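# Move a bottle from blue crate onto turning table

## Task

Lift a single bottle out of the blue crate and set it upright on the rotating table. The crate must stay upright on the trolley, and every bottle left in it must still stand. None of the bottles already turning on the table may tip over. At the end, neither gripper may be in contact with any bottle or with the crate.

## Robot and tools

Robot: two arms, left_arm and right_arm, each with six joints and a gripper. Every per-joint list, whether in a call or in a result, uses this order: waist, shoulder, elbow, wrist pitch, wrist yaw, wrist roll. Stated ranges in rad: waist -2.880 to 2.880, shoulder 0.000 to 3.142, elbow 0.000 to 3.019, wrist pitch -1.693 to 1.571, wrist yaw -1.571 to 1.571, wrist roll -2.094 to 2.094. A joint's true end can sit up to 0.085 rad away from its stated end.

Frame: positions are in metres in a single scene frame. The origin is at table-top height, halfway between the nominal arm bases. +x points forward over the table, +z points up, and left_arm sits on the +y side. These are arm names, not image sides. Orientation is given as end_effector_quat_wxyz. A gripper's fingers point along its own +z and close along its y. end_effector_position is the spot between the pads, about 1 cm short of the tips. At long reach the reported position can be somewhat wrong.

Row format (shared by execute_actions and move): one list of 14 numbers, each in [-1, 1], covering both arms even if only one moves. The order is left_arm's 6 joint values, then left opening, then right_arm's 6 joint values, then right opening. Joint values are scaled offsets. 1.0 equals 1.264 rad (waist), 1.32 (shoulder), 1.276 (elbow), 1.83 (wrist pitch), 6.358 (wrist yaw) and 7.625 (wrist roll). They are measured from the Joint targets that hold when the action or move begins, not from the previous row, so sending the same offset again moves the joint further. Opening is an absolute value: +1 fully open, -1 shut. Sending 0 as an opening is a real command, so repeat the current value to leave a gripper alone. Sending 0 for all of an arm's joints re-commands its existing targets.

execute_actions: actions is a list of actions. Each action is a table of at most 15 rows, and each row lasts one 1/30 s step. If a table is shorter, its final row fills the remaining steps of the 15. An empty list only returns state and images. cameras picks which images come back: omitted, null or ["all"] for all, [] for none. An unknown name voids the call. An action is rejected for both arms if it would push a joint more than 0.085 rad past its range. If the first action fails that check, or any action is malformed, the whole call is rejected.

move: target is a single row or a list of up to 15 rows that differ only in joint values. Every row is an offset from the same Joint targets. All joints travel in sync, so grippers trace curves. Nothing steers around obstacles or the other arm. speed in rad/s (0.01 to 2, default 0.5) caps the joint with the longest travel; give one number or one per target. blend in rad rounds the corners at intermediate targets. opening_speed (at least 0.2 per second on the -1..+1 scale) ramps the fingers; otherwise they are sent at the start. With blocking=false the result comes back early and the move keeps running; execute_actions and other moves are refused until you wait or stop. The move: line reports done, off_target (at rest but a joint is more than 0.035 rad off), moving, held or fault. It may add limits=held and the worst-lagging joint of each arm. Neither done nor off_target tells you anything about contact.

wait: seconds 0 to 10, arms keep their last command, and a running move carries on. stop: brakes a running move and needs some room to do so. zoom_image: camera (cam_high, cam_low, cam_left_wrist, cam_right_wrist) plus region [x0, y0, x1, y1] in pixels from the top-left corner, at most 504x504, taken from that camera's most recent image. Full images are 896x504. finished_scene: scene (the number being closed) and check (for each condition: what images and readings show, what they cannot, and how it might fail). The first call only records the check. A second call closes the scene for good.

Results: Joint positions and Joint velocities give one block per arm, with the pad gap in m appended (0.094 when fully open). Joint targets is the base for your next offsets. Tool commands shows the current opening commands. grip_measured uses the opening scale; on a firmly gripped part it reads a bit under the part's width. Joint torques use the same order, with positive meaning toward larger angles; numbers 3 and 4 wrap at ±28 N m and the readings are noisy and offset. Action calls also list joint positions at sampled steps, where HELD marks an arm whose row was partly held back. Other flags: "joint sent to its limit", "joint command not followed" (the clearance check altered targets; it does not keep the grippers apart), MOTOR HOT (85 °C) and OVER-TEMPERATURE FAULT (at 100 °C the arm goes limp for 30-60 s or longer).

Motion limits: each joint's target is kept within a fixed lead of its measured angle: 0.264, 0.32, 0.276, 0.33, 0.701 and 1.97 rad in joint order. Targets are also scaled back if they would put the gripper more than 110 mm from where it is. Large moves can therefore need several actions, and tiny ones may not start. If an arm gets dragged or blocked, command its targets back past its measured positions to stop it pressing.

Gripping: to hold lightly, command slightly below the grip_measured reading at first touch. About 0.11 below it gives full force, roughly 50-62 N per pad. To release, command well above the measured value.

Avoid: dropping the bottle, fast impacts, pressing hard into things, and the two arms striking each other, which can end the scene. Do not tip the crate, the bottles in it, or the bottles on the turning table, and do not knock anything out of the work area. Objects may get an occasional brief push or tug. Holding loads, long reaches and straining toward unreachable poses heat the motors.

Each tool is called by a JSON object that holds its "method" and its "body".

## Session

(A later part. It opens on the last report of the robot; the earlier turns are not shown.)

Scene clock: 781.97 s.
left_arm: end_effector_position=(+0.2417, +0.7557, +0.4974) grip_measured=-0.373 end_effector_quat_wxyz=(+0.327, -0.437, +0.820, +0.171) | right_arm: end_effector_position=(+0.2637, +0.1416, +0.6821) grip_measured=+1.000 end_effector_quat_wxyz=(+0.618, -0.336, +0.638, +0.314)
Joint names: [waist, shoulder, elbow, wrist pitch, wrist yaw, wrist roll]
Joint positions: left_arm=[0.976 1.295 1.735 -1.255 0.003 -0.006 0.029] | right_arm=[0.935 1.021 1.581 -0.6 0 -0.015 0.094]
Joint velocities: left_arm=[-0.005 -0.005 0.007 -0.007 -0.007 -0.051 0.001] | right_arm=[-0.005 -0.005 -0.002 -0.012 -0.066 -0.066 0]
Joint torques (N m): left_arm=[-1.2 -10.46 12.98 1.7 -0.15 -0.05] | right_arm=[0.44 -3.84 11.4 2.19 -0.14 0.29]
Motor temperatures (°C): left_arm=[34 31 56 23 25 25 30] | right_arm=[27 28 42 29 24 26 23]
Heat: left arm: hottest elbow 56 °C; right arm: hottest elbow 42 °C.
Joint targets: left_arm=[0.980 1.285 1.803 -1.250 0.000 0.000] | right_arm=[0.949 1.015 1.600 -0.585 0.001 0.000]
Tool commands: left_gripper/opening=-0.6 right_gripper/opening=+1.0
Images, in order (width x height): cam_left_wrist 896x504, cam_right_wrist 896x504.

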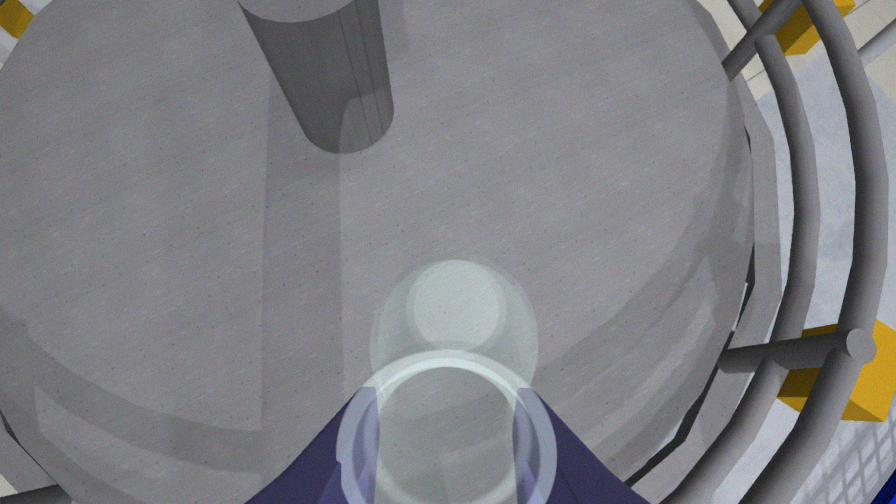

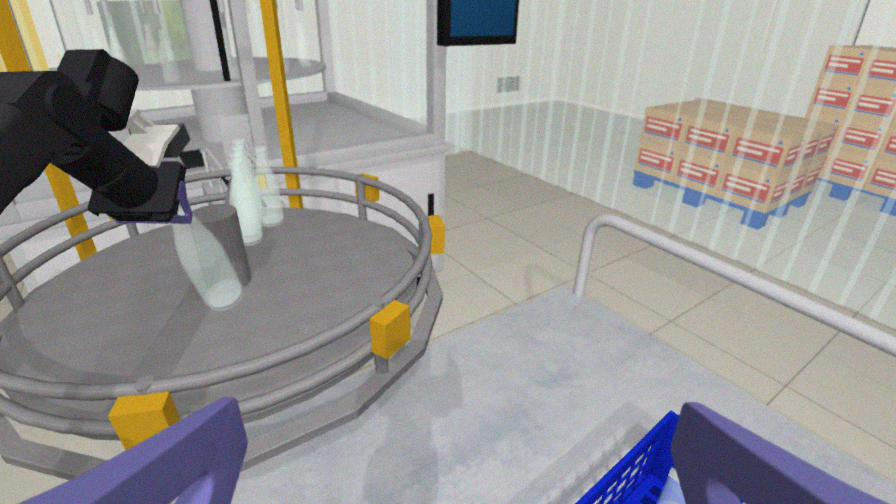

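{"method": "wait", "body": {"seconds": 0.5, "cameras": ["cam_left_wrist"]}}

{"method": "zoom_image", "body": {"camera": "cam_left_wrist", "region": [400, 0, 700, 260]}}

{"method": "wait", "body": {"seconds": 0.5, "cameras": ["cam_left_wrist"]}}

{"method": "zoom_image", "body": {"camera": "cam_left_wrist", "region": [400, 0, 700, 260]}}

Scene clock: 788.10 s.
left_arm: end_effector_position=(+0.2417, +0.7557, +0.4974) grip_measured=-0.373 end_effector_quat_wxyz=(+0.327, -0.437, +0.820, +0.171) | right_arm: end_effector_position=(+0.2637, +0.1416, +0.6821) grip_measured=+1.000 end_effector_quat_wxyz=(+0.618, -0.336, +0.638, +0.314)
Joint names: [waist, shoulder, elbow, wrist pitch, wrist yaw, wrist roll]
Joint positions: left_arm=[0.976 1.295 1.735 -1.255 0.003 -0.006 0.029] | right_arm=[0.935 1.021 1.581 -0.6 0 -0.015 0.094]
Joint velocities: left_arm=[-0.005 -0.015 -0.027 -0.017 -0.037 -0.066 0] | right_arm=[0.005 0.005 -0.002 -0.022 -0.007 0.081 0]
Joint torques (N m): left_arm=[-1.26 -10.46 12.92 1.92 -0.11 -0.09] | right_arm=[0.5 -3.84 11.4 2.19 -0.13 0.28]
Motor temperatures (°C): left_arm=[34 31 56 23 25 25 30] | right_arm=[27 28 42 29 24 26 23]
Heat: left arm: hottest elbow 56 °C; right arm: hottest elbow 42 °C.
Joint targets: left_arm=[0.980 1.285 1.803 -1.250 0.000 0.000] | right_arm=[0.949 1.015 1.600 -0.585 0.001 0.000]
Tool commands: left_gripper/opening=-0.6 right_gripper/opening=+1.0
wait: 0.50 s; at rest from the start
Images, in order (width x height): cam_left_wrist 896x504.

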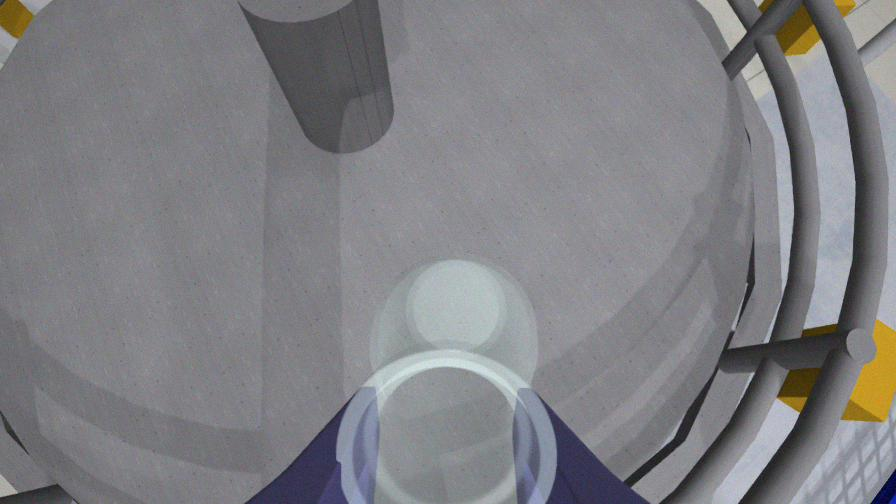

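Scaled by 1.680 from the camera's 896x504 image, which has a finer 1280x720 frame.

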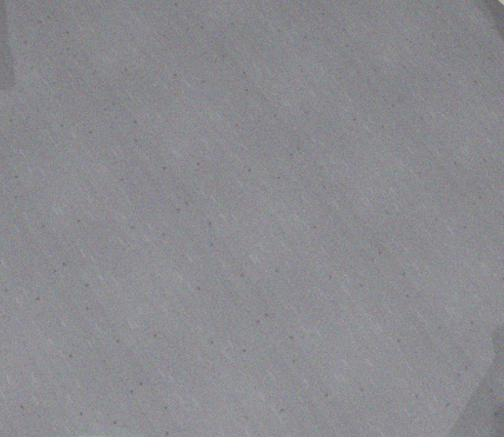

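Scene clock: 788.60 s.
left_arm: end_effector_position=(+0.2417, +0.7557, +0.4974) grip_measured=-0.373 end_effector_quat_wxyz=(+0.327, -0.437, +0.820, +0.171) | right_arm: end_effector_position=(+0.2637, +0.1416, +0.6821) grip_measured=+1.000 end_effector_quat_wxyz=(+0.618, -0.336, +0.638, +0.314)
Joint names: [waist, shoulder, elbow, wrist pitch, wrist yaw, wrist roll]
Joint positions: left_arm=[0.976 1.295 1.735 -1.255 0.003 -0.006 0.029] | right_arm=[0.935 1.021 1.581 -0.6 0 -0.015 0.094]
Joint velocities: left_arm=[0.005 -0.005 -0.027 -0.002 -0.037 -0.022 -0.001] | right_arm=[-0.015 -0.015 -0.012 -0.007 -0.007 0.037 0]
Joint torques (N m): left_arm=[-0.85 -10.58 12.98 1.72 -0.12 -0.06] | right_arm=[0.5 -3.78 11.41 2.21 -0.14 0.29]
Motor temperatures (°C): left_arm=[34 31 56 23 25 25 30] | right_arm=[27 28 42 29 24 26 23]
Heat: left arm: hottest elbow 56 °C; right arm: hottest elbow 42 °C.
Joint targets: left_arm=[0.980 1.285 1.803 -1.250 0.000 0.000] | right_arm=[0.949 1.015 1.600 -0.585 0.001 0.000]
Tool commands: left_gripper/opening=-0.6 right_gripper/opening=+1.0
wait: 0.50 s; at rest by 0.17 s
Images, in order (width x height): cam_left_wrist 896x504.

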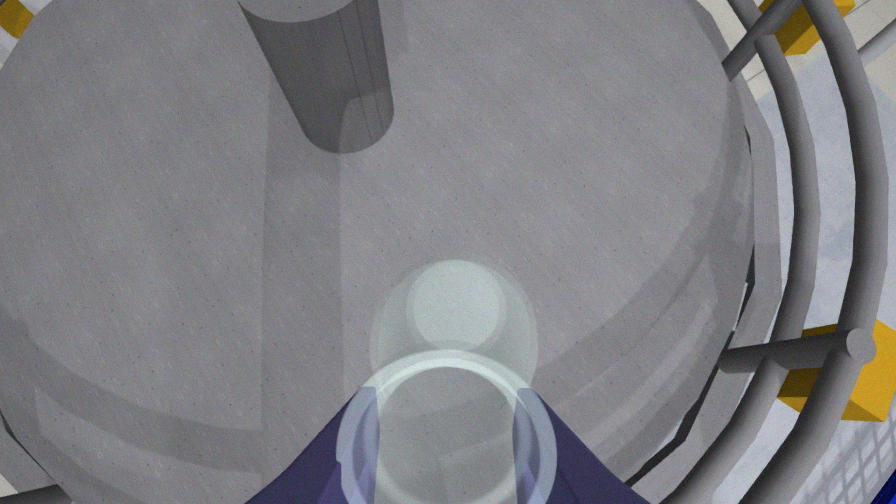

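Scaled by 1.680 from the camera's 896x504 image, which has a finer 1280x720 frame.

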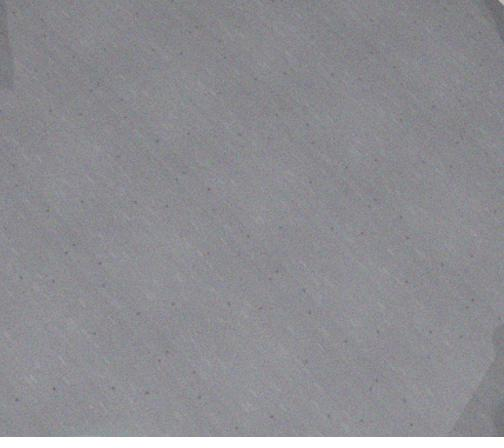

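{"method": "move", "body": {"target": [[0.1456, 0.2917, 0.3817, -0.1585, 0, 0, -0.6, 0, 0, 0, 0, 0, 0, 1], [0.1456, 0.3005, 0.2908, -0.1587, 0, 0, -0.6, 0, 0, 0, 0, 0, 0, 1]], "blend": [0.04, 0], "speed": 0.5, "cameras": ["cam_left_wrist", "cam_right_wrist"]}}

{"method": "zoom_image", "body": {"camera": "cam_right_wrist", "region": [80, 120, 332, 320]}}

Scene clock: 821.80 s.
left_arm: end_effector_position=(+0.1992, +0.8891, +0.4492) grip_measured=-0.373 end_effector_quat_wxyz=(+0.203, -0.534, +0.810, +0.131) | right_arm: end_effector_position=(+0.2637, +0.1416, +0.6821) grip_measured=+1.000 end_effector_quat_wxyz=(+0.618, -0.336, +0.638, +0.314)
Joint names: [waist, shoulder, elbow, wrist pitch, wrist yaw, wrist roll]
Joint positions: left_arm=[1.162 1.698 2.156 -1.542 0.002 -0.006 0.029] | right_arm=[0.935 1.021 1.581 -0.6 0 -0.015 0.094]
Joint velocities: left_arm=[-0.024 0.005 -0.002 0.002 0.066 -0.007 0] | right_arm=[-0.005 -0.005 0.007 -0.017 0.007 -0.007 0]
Joint torques (N m): left_arm=[-1.26 -15.85 9.18 1.16 -0.08 -0.09] | right_arm=[0.5 -3.78 11.41 2.22 -0.14 0.29]
Motor temperatures (°C): left_arm=[33 31 58 23 25 25 30] | right_arm=[27 28 43 29 24 26 23]
Heat: left arm: hottest elbow 58 °C; right arm: hottest elbow 43 °C.
Joint targets: left_arm=[1.163 1.681 2.174 -1.540 0.000 0.000] | right_arm=[0.949 1.015 1.600 -0.585 0.001 0.000]
move: done
Images, in order (width x height): cam_left_wrist 896x504, cam_right_wrist 896x504.

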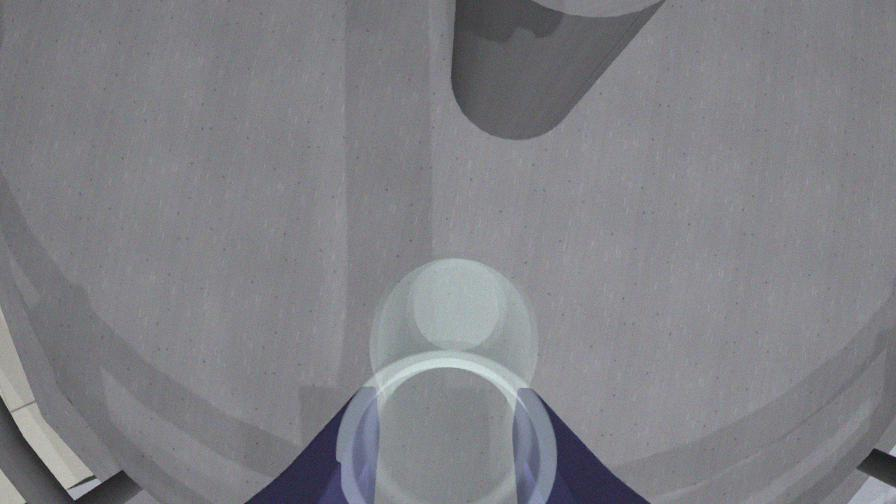

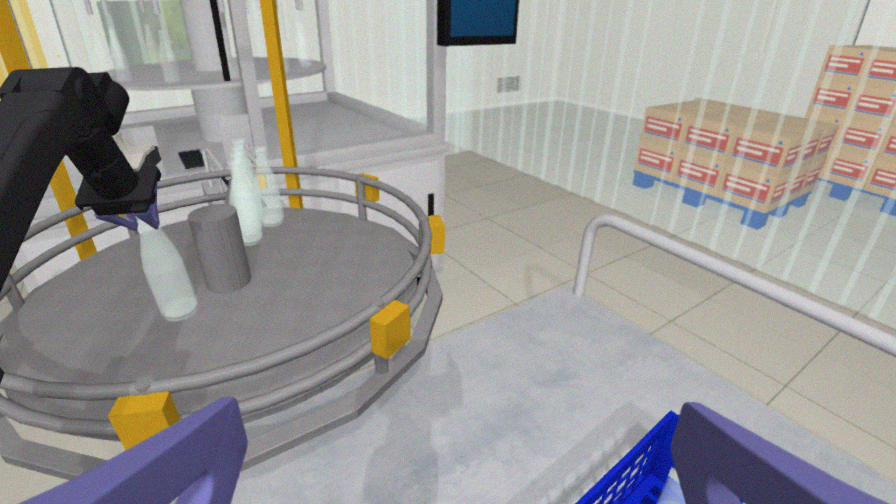

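Scaled by 2.000 from the camera's 896x504 image, which has a finer 1280x720 frame.

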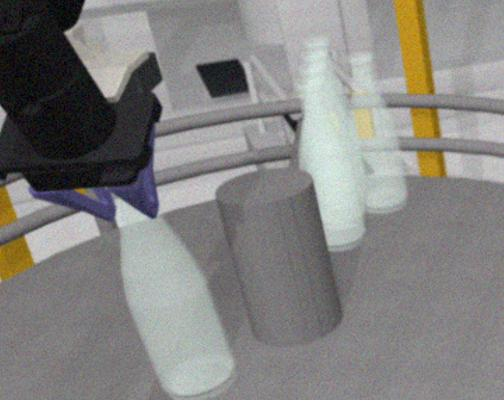

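{"method": "zoom_image", "body": {"camera": "cam_right_wrist", "region": [100, 190, 260, 330]}}

Scaled by 3.150 from the camera's 896x504 image, which has a finer 1280x720 frame.

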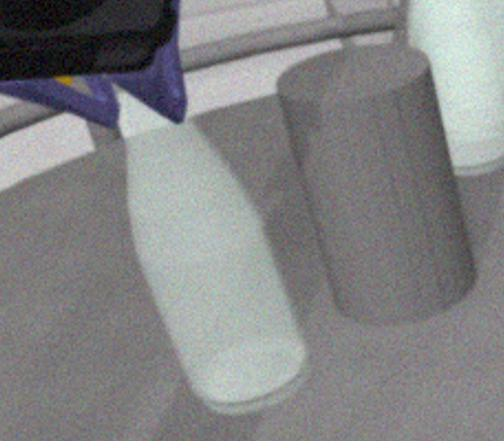

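{"method": "execute_actions", "body": {"actions": [[[-0.00011,0,-0.00026,0.00012,0,0,-0.6,0,0,0,0,0,0,1],[-0.00046,0,-0.00104,0.0005,0,0,-0.6,0,0,0,0,0,0,1],[-0.00103,0,-0.00235,0.00111,0,0,-0.6,0,0,0,0,0,0,1],[-0.00183,0,-0.00418,0.00198,0,0,-0.6,0,0,0,0,0,0,1],[-0.00286,0,-0.00653,0.0031,0,0,-0.6,0,0,0,0,0,0,1],[-0.00411,0,-0.0094,0.00446,0,0,-0.6,0,0,0,0,0,0,1],[-0.0056,0,-0.01254,0.00595,0,0,-0.6,0,0,0,0,0,0,1],[-0.00731,0,-0.01567,0.00743,0,0,-0.6,0,0,0,0,0,0,1],[-0.00926,0,-0.01881,0.00892,0,0,-0.6,0,0,0,0,0,0,1],[-0.01131,0,-0.02194,0.0104,0,0,-0.6,0,0,0,0,0,0,1],[-0.01337,0,-0.02508,0.01189,0,0,-0.6,0,0,0,0,0,0,1],[-0.01543,0,-0.02821,0.01338,0,0,-0.6,0,0,0,0,0,0,1],[-0.01748,0,-0.03135,0.01486,0,0,-0.6,0,0,0,0,0,0,1],[-0.01954,0,-0.03448,0.01635,0,0,-0.6,0,0,0,0,0,0,1],[-0.0216,0,-0.03762,0.01784,0,0,-0.6,0,0,0,0,0,0,1]],[[-0.00206,0,-0.00313,0.00149,0,0,-0.6,0,0,0,0,0,0,1],[-0.00411,0,-0.00627,0.00297,0,0,-0.6,0,0,0,0,0,0,1],[-0.00617,0,-0.0094,0.00446,0,0,-0.6,0,0,0,0,0,0,1],[-0.00823,0,-0.01254,0.00595,0,0,-0.6,0,0,0,0,0,0,1],[-0.01028,0,-0.01567,0.00743,0,0,-0.6,0,0,0,0,0,0,1],[-0.01234,0,-0.01881,0.00892,0,0,-0.6,0,0,0,0,0,0,1],[-0.0144,0,-0.02194,0.0104,0,0,-0.6,0,0,0,0,0,0,1],[-0.01646,0,-0.02505,0.01188,0,0,-0.6,0,0,0,0,0,0,1],[-0.01851,0,-0.02798,0.01327,0,0,-0.6,0,0,0,0,0,0,1],[-0.02057,0,-0.0307,0.01455,0,0,-0.6,0,0,0,0,0,0,1],[-0.02263,0,-0.03321,0.01574,0,0,-0.6,0,0,0,0,0,0,1],[-0.02468,0,-0.0355,0.01683,0,0,-0.6,0,0,0,0,0,0,1],[-0.02674,0,-0.03759,0.01782,0,0,-0.6,0,0,0,0,0,0,1],[-0.0288,0,-0.03947,0.01872,0,0,-0.6,0,0,0,0,0,0,1],[-0.03085,0,-0.04114,0.01951,0,0,-0.6,0,0,0,0,0,0,1]],[[-0.00206,0,-0.00157,0.00074,0,0,-0.6,0,0,0,0,0,0,1],[-0.00411,0,-0.00313,0.00149,0,0,-0.6,0,0,0,0,0,0,1],[-0.00617,0,-0.0047,0.00223,0,0,-0.6,0,0,0,0,0,0,1],[-0.00823,0,-0.00627,0.00297,0,0,-0.6,0,0,0,0,0,0,1],[-0.01028,0,-0.00784,0.00372,0,0,-0.6,0,0,0,0,0,0,1],[-0.01234,0,-0.0094,0.00446,0,0,-0.6,0,0,0,0,0,0,1],[-0.0144,0,-0.01097,0.0052,0,0,-0.6,0,0,0,0,0,0,1],[-0.01646,0,-0.01254,0.00595,0,0,-0.6,0,0,0,0,0,0,1],[-0.01851,0,-0.01411,0.00669,0,0,-0.6,0,0,0,0,0,0,1],[-0.02057,0,-0.01567,0.00743,0,0,-0.6,0,0,0,0,0,0,1],[-0.02263,0,-0.01724,0.00818,0,0,-0.6,0,0,0,0,0,0,1],[-0.02468,0,-0.01881,0.00892,0,0,-0.6,0,0,0,0,0,0,1],[-0.02674,0,-0.01881,0.00892,0,0,1,0,0,0,0,0,0,1],[-0.0288,0,-0.01881,0.00892,0,0,1,0,0,0,0,0,0,1],[-0.03085,0,-0.01881,0.00892,0,0,1,0,0,0,0,0,0,1]],[[-0.00206,0,0,0,0,0,1,0,0,0,0,0,0,1],[-0.00411,0,0,0,0,0,1,0,0,0,0,0,0,1],[-0.00617,0,0,0,0,0,1,0,0,0,0,0,0,1],[-0.00823,0,0,0,0,0,1,0,0,0,0,0,0,1],[-0.01028,0,0,0,0,0,1,0,0,0,0,0,0,1],[-0.01234,0,0,0,0,0,1,0,0,0,0,0,0,1],[-0.0144,0,0,0,0,0,1,0,0,0,0,0,0,1],[-0.01646,0,0,0,0,0,1,0,0,0,0,0,0,1],[-0.01851,-0.00126,0,0,0,0,1,0,0,0,0,0,0,1],[-0.02057,-0.00505,0,0,0,0,1,0,0,0,0,0,0,1],[-0.02263,-0.01136,0,0,0,0,1,0,0,0,0,0,0,1],[-0.02468,-0.0202,0,0,0,0,1,0,0,0,0,0,0,1],[-0.02674,-0.0303,0,0,0,0,1,0,0,0,0,0,0,1],[-0.0288,-0.0404,0,0,0,0,1,0,0,0,0,0,0,1],[-0.03085,-0.05051,0,0,0,0,1,0,0,0,0,0,0,1]],[[-0.00197,-0.0101,0,0,0,0,1,0,0,0,0,0,0,1],[-0.00377,-0.0202,0,0,0,0,1,0,0,0,0,0,0,1],[-0.0054,-0.0303,0,0,0,0,1,0,0,0,0,0,0,1],[-0.00686,-0.03973,0,0,0,0,1,0,0,0,0,0,0,1],[-0.00814,-0.04781,0,0,0,0,1,0,0,0,0,0,0,1],[-0.00926,-0.05455,0,0,0,0,1,0,0,0,0,0,0,1],[-0.0102,-0.05993,0,0,0,0,1,0,0,0,0,0,0,1],[-0.01097,-0.06397,0,0,0,0,1,0,0,0,0,0,0,1],[-0.01157,-0.06667,0,0,0,0,1,0,0,0,0,0,0,1],[-0.012,-0.06802,0,0,0,0,1,0,0,0,0,0,0,1],[-0.01225,-0.06818,0,0,0,0,1,0,0,0,0,0,0,1],[-0.01234,-0.06818,0,0,0,0,1,0,0,0,0,0,0,1]]], "cameras": ["cam_left_wrist", "cam_right_wrist"]}}

Scene clock: 873.93 s.
left_arm: end_effector_position=(+0.2533, +0.8056, +0.4982) grip_measured=+0.998 end_effector_quat_wxyz=(+0.266, -0.462, +0.834, +0.145) | right_arm: end_effector_position=(+0.2637, +0.1416, +0.6821) grip_measured=+1.000 end_effector_quat_wxyz=(+0.618, -0.336, +0.638, +0.314)
Joint names: [waist, shoulder, elbow, wrist pitch, wrist yaw, wrist roll]
Joint positions: left_arm=[1.01 1.523 2.035 -1.468 0.001 -0.006 0.094] | right_arm=[0.935 1.021 1.581 -0.6 0 -0.015 0.094]
Joint velocities: left_arm=[-0.005 -0.005 0.012 -0.017 -0.022 -0.037 -0.001] | right_arm=[-0.015 0.005 0.012 -0.007 0.037 0.081 0]
Joint torques (N m): left_arm=[-2.73 -12.63 8.87 1.99 -0.08 -0.07] | right_arm=[0.5 -3.84 11.41 2.19 -0.14 0.29]
Motor temperatures (°C): left_arm=[33 35 54 23 25 25 30] | right_arm=[27 28 44 29 24 26 23]
Heat: left arm: hottest elbow 54 °C; right arm: hottest elbow 44 °C.
Joint targets: left_arm=[1.004 1.525 2.050 -1.456 0.000 0.000] | right_arm=[0.949 1.015 1.600 -0.585 0.001 0.000]
Step readings (joint positions of left_arm | right_arm):
0: [1.162 1.698 2.156 -1.542 0.002 -0.006] | [0.935 1.021 1.581 -0.600 0.000 -0.015]
1: [1.162 1.698 2.156 -1.542 0.002 -0.006] | [0.935 1.021 1.581 -0.600 0.000 -0.015]
2: [1.162 1.698 2.156 -1.542 0.002 -0.006] | [0.935 1.021 1.581 -0.600 0.000 -0.015]
4: [1.162 1.698 2.156 -1.542 0.002 -0.006] | [0.935 1.021 1.581 -0.600 0.000 -0.015]
8: [1.162 1.698 2.154 -1.542 0.002 -0.006] | [0.935 1.021 1.581 -0.600 0.000 -0.015]
15: [1.159 1.698 2.128 -1.540 0.002 -0.006] | [0.935 1.021 1.581 -0.600 0.000 -0.015]
16: [1.156 1.698 2.123 -1.537 0.002 -0.006] | [0.935 1.021 1.581 -0.600 0.000 -0.015]
17: [1.154 1.698 2.119 -1.535 0.002 -0.006] | [0.935 1.021 1.581 -0.600 0.000 -0.015]
19: [1.148 1.698 2.110 -1.529 0.002 -0.006] | [0.935 1.021 1.581 -0.600 0.000 -0.015]
23: [1.134 1.698 2.096 -1.518 0.002 -0.006] | [0.935 1.021 1.581 -0.600 0.000 -0.015]
30: [1.115 1.698 2.070 -1.501 0.002 -0.006] | [0.935 1.021 1.581 -0.600 0.000 -0.015]
31: [1.112 1.698 2.066 -1.498 0.002 -0.006] | [0.935 1.021 1.581 -0.600 0.000 -0.015]
32: [1.109 1.698 2.065 -1.496 0.001 -0.006] | [0.935 1.021 1.581 -0.600 0.000 -0.015]
34: [1.104 1.698 2.063 -1.491 0.001 -0.006] | [0.935 1.021 1.581 -0.600 0.000 -0.015]
38: [1.095 1.698 2.061 -1.487 0.001 -0.006] | [0.935 1.021 1.581 -0.600 0.000 -0.015]
45: [1.077 1.692 2.052 -1.475 0.001 -0.006] | [0.935 1.021 1.581 -0.600 0.000 -0.015]
46: [1.074 1.692 2.051 -1.473 0.001 -0.006] | [0.935 1.021 1.581 -0.600 0.000 -0.015]
47: [1.072 1.692 2.049 -1.471 0.001 -0.006] | [0.935 1.021 1.581 -0.600 0.000 -0.015]
49: [1.067 1.692 2.047 -1.470 0.001 -0.006] | [0.935 1.021 1.581 -0.600 0.000 -0.015]
53: [1.057 1.692 2.045 -1.469 0.001 -0.006] | [0.935 1.021 1.581 -0.600 0.000 -0.015]
60: [1.038 1.689 2.043 -1.469 0.001 -0.006] | [0.935 1.021 1.581 -0.600 0.000 -0.015]
61: [1.036 1.685 2.041 -1.468 0.001 -0.006] | [0.935 1.021 1.581 -0.600 0.000 -0.015]
62: [1.033 1.680 2.039 -1.468 0.001 -0.006] | [0.935 1.021 1.581 -0.600 0.000 -0.015]
64: [1.028 1.663 2.036 -1.468 0.001 -0.006] | [0.935 1.021 1.581 -0.600 0.000 -0.015]
68: [1.019 1.612 2.035 -1.468 0.001 -0.006] | [0.935 1.021 1.581 -0.600 0.000 -0.015]
75: [1.010 1.515 2.035 -1.468 0.001 -0.006] | [0.935 1.021 1.581 -0.600 0.000 -0.015]
Images, in order (width x height): cam_left_wrist 896x504, cam_right_wrist 896x504.

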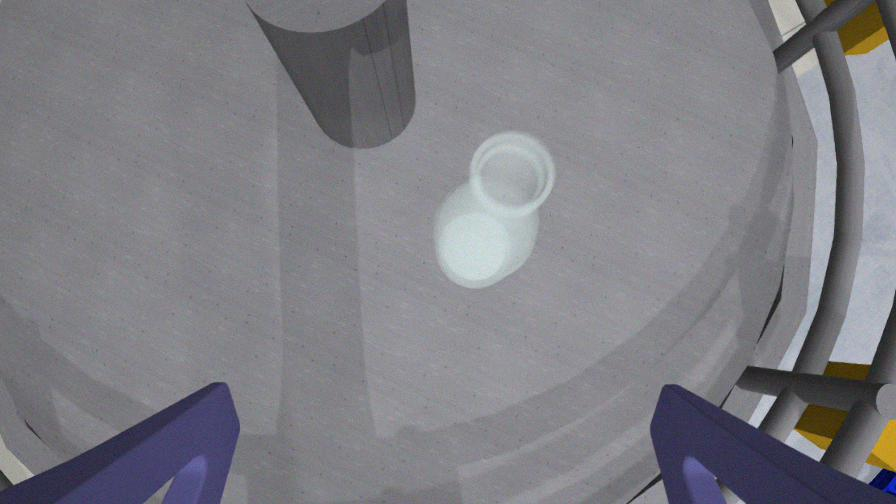

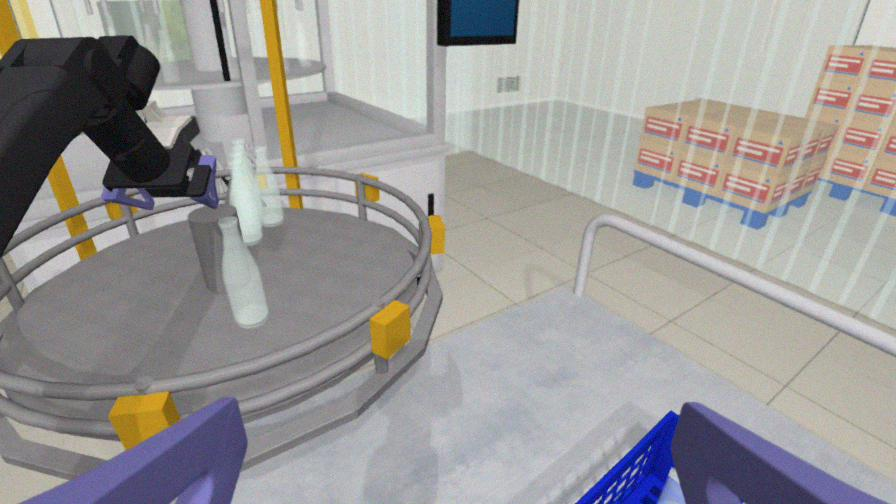

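{"method": "wait", "body": {"seconds": 1, "cameras": ["cam_right_wrist", "cam_left_wrist", "cam_high"]}}

Scene clock: 902.53 s.
left_arm: end_effector_position=(+0.2533, +0.8056, +0.4982) grip_measured=+0.998 end_effector_quat_wxyz=(+0.266, -0.462, +0.834, +0.145) | right_arm: end_effector_position=(+0.2637, +0.1416, +0.6821) grip_measured=+1.000 end_effector_quat_wxyz=(+0.618, -0.336, +0.638, +0.314)
Joint names: [waist, shoulder, elbow, wrist pitch, wrist yaw, wrist roll]
Joint positions: left_arm=[1.01 1.523 2.035 -1.468 0.001 -0.006 0.094] | right_arm=[0.935 1.021 1.581 -0.6 0 -0.015 0.094]
Joint velocities: left_arm=[0.005 -0.005 -0.012 -0.012 0.007 0.037 0] | right_arm=[-0.005 0.005 -0.022 -0.017 0.022 0.022 0]
Joint torques (N m): left_arm=[-2.08 -12.98 8.85 1.96 -0.09 -0.08] | right_arm=[0.5 -3.84 11.41 2.21 -0.14 0.29]
Motor temperatures (°C): left_arm=[33 33 56 23 25 25 28] | right_arm=[27 28 44 29 24 26 23]
Heat: left arm: hottest elbow 56 °C; right arm: hottest elbow 44 °C.
Joint targets: left_arm=[1.004 1.525 2.050 -1.456 0.000 0.000] | right_arm=[0.949 1.015 1.600 -0.585 0.001 0.000]
Tool commands: left_gripper/opening=+1.0 right_gripper/opening=+1.0
wait: 1.00 s; at rest from the start
Images, in order (width x height): cam_high 896x504, cam_left_wrist 896x504, cam_right_wrist 896x504.

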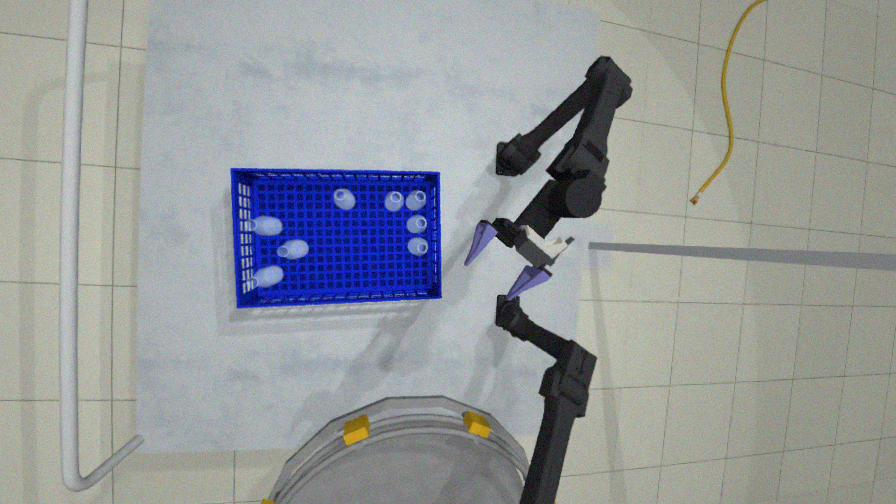

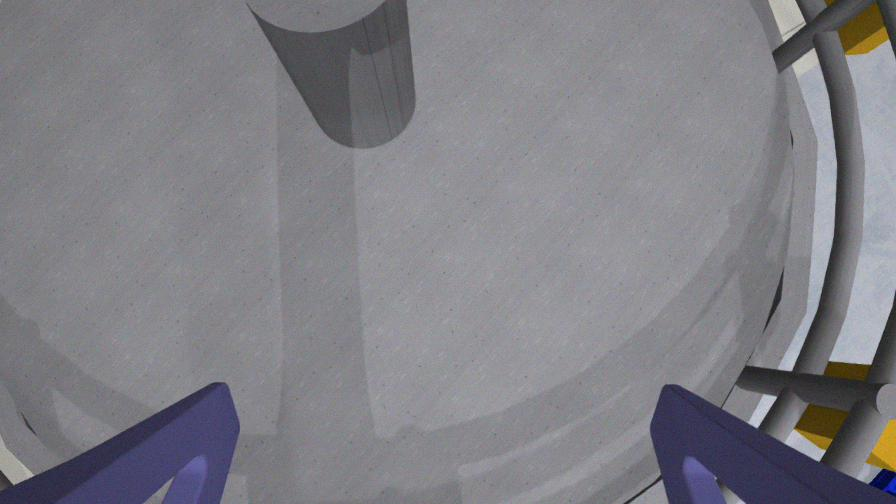

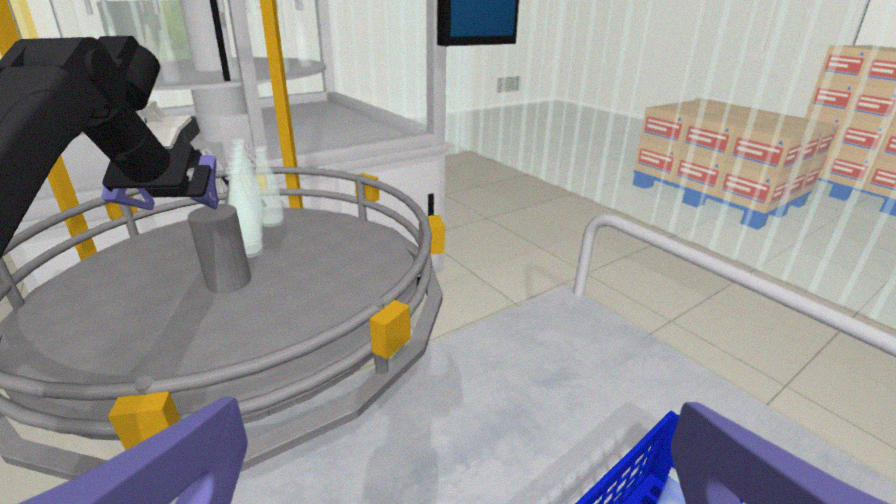

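{"method": "zoom_image", "body": {"camera": "cam_right_wrist", "region": [180, 120, 320, 280]}}

{"method": "zoom_image", "body": {"camera": "cam_high", "region": [220, 150, 460, 320]}}

Scaled by 3.150 from the camera's 896x504 image, which has a finer 1280x720 frame.

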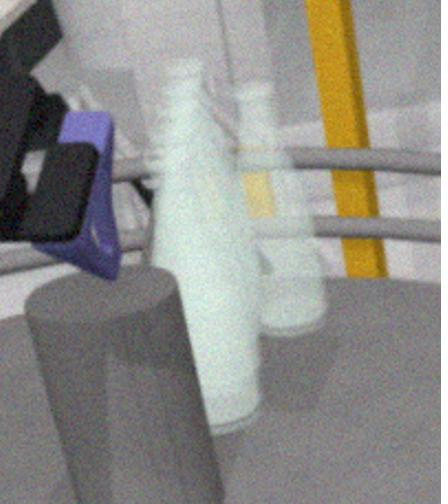

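Scaled by 2.100 from the camera's 896x504 image, which has a finer 1280x720 frame.

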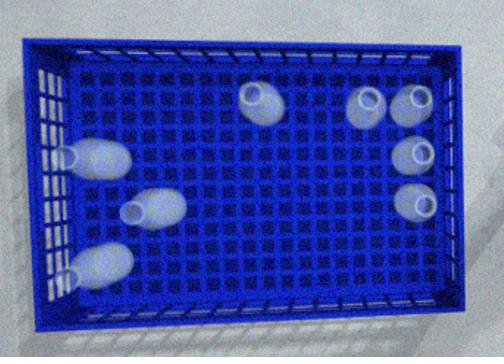

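{"method": "finished_scene", "body": {"scene": 1, "check": "Latest pictures at 902 s. Right wrist view: the placed bottle has ridden around the disc and now stands upright as the nearest bottle in the row behind the hub; all bottles in that row and the one to its right look upright, none lying on the disc or floor. Overhead view: crate stands on the trolley unchanged with 8 bottles in it, every mouth ring displaced outward by the amount expected for an upright bottle; none missing besides the one taken. Left gripper is open (0.094 m) at z about 0.50, above bottle tops at about 0.425, touching nothing; right arm hovers at z about 0.68 with open gripper, touching nothing. Hidden: bottles on the table that lie directly behind other bottles in the row or behind the hub and arm. It could be missed if a hidden bottle had toppled or a bump upset the row later; the arrival speed was only about 5 cm/s and the row is standing after it."}}

This call ended nothing. Check each condition that your pictures could not show: look closer or test it, and mend what is not met. Then call finished_scene again.

{"method": "execute_actions", "body": {"actions": [], "cameras": ["cam_low", "cam_right_wrist"]}}

{"method": "zoom_image", "body": {"camera": "cam_right_wrist", "region": [205, 125, 305, 265]}}

Scene clock: 918.87 s.
left_arm: end_effector_position=(+0.2533, +0.8056, +0.4982) grip_measured=+0.998 end_effector_quat_wxyz=(+0.266, -0.462, +0.834, +0.145) | right_arm: end_effector_position=(+0.2637, +0.1416, +0.6821) grip_measured=+1.000 end_effector_quat_wxyz=(+0.618, -0.336, +0.638, +0.314)
Joint names: [waist, shoulder, elbow, wrist pitch, wrist yaw, wrist roll]
Joint positions: left_arm=[1.01 1.523 2.035 -1.468 0.001 -0.006 0.094] | right_arm=[0.935 1.021 1.581 -0.6 0 -0.015 0.094]
Joint velocities: left_arm=[-0.005 -0.005 -0.007 -0.022 -0.007 -0.037 0] | right_arm=[-0.015 -0.024 -0.012 -0.002 0.051 -0.051 0]
Joint torques (N m): left_arm=[-2.26 -12.63 8.8 1.87 -0.09 -0.03] | right_arm=[0.44 -3.84 11.4 2.19 -0.14 0.29]
Motor temperatures (°C): left_arm=[33 33 56 23 25 25 28] | right_arm=[27 28 44 29 24 26 23]
Heat: left arm: hottest elbow 56 °C; right arm: hottest elbow 44 °C.
Joint targets: left_arm=[1.004 1.525 2.050 -1.456 0.000 0.000] | right_arm=[0.949 1.015 1.600 -0.585 0.001 0.000]
Tool commands: left_gripper/opening=+1.0 right_gripper/opening=+1.0
Images, in order (width x height): cam_low 896x504, cam_right_wrist 896x504.

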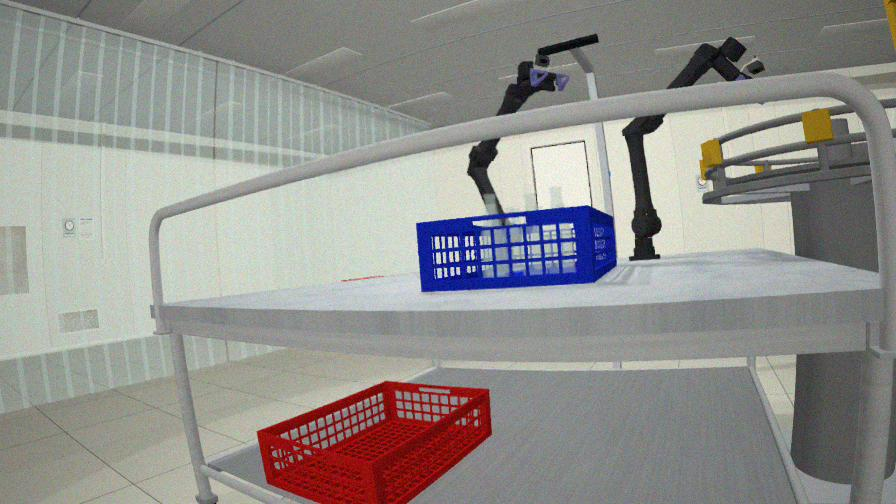

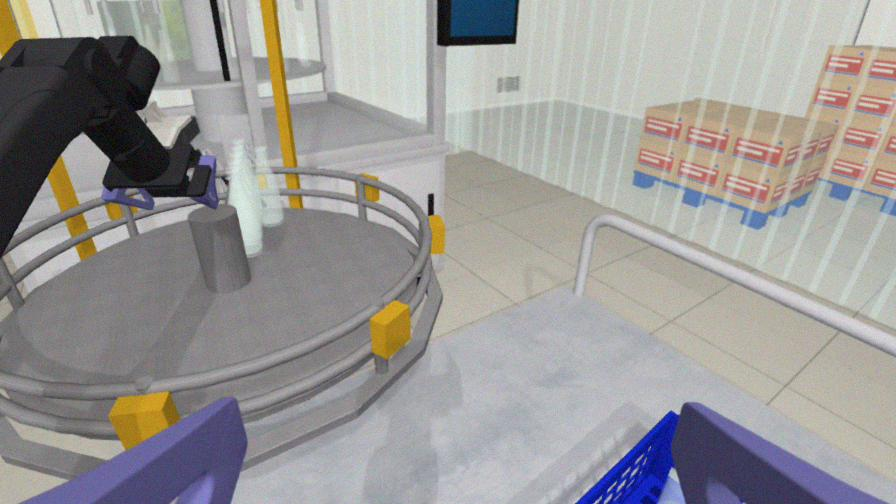

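Scaled by 3.600 from the camera's 896x504 image, which has a finer 1280x720 frame.

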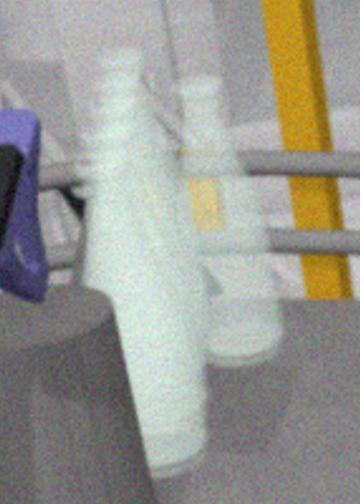

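{"method": "finished_scene", "body": {"scene": 1, "check": "Looked again at 918 s (16 s later than the previous look): the right wrist zoom shows the row of bottles behind the hub unchanged, the placed bottle nearest with its base flat on the disc, several mouth rings stacked one behind another at the expected upright heights, and the separate bottle to the right upright. No lying bottle is visible on the disc, rails or floor. cam_low shows the crate level on the trolley with bottle necks standing above its rim; cam_high shows 8 bottles in it, all upright by the perspective displacement of their mouths. Left gripper open at z 0.50 above the empty part of the disc, right gripper open at z 0.68; neither near a bottle or the crate. Not visible: the lower parts of bottles hidden directly behind the nearest ones, but their mouths show at upright height."}}

The scene is finished: the task was done.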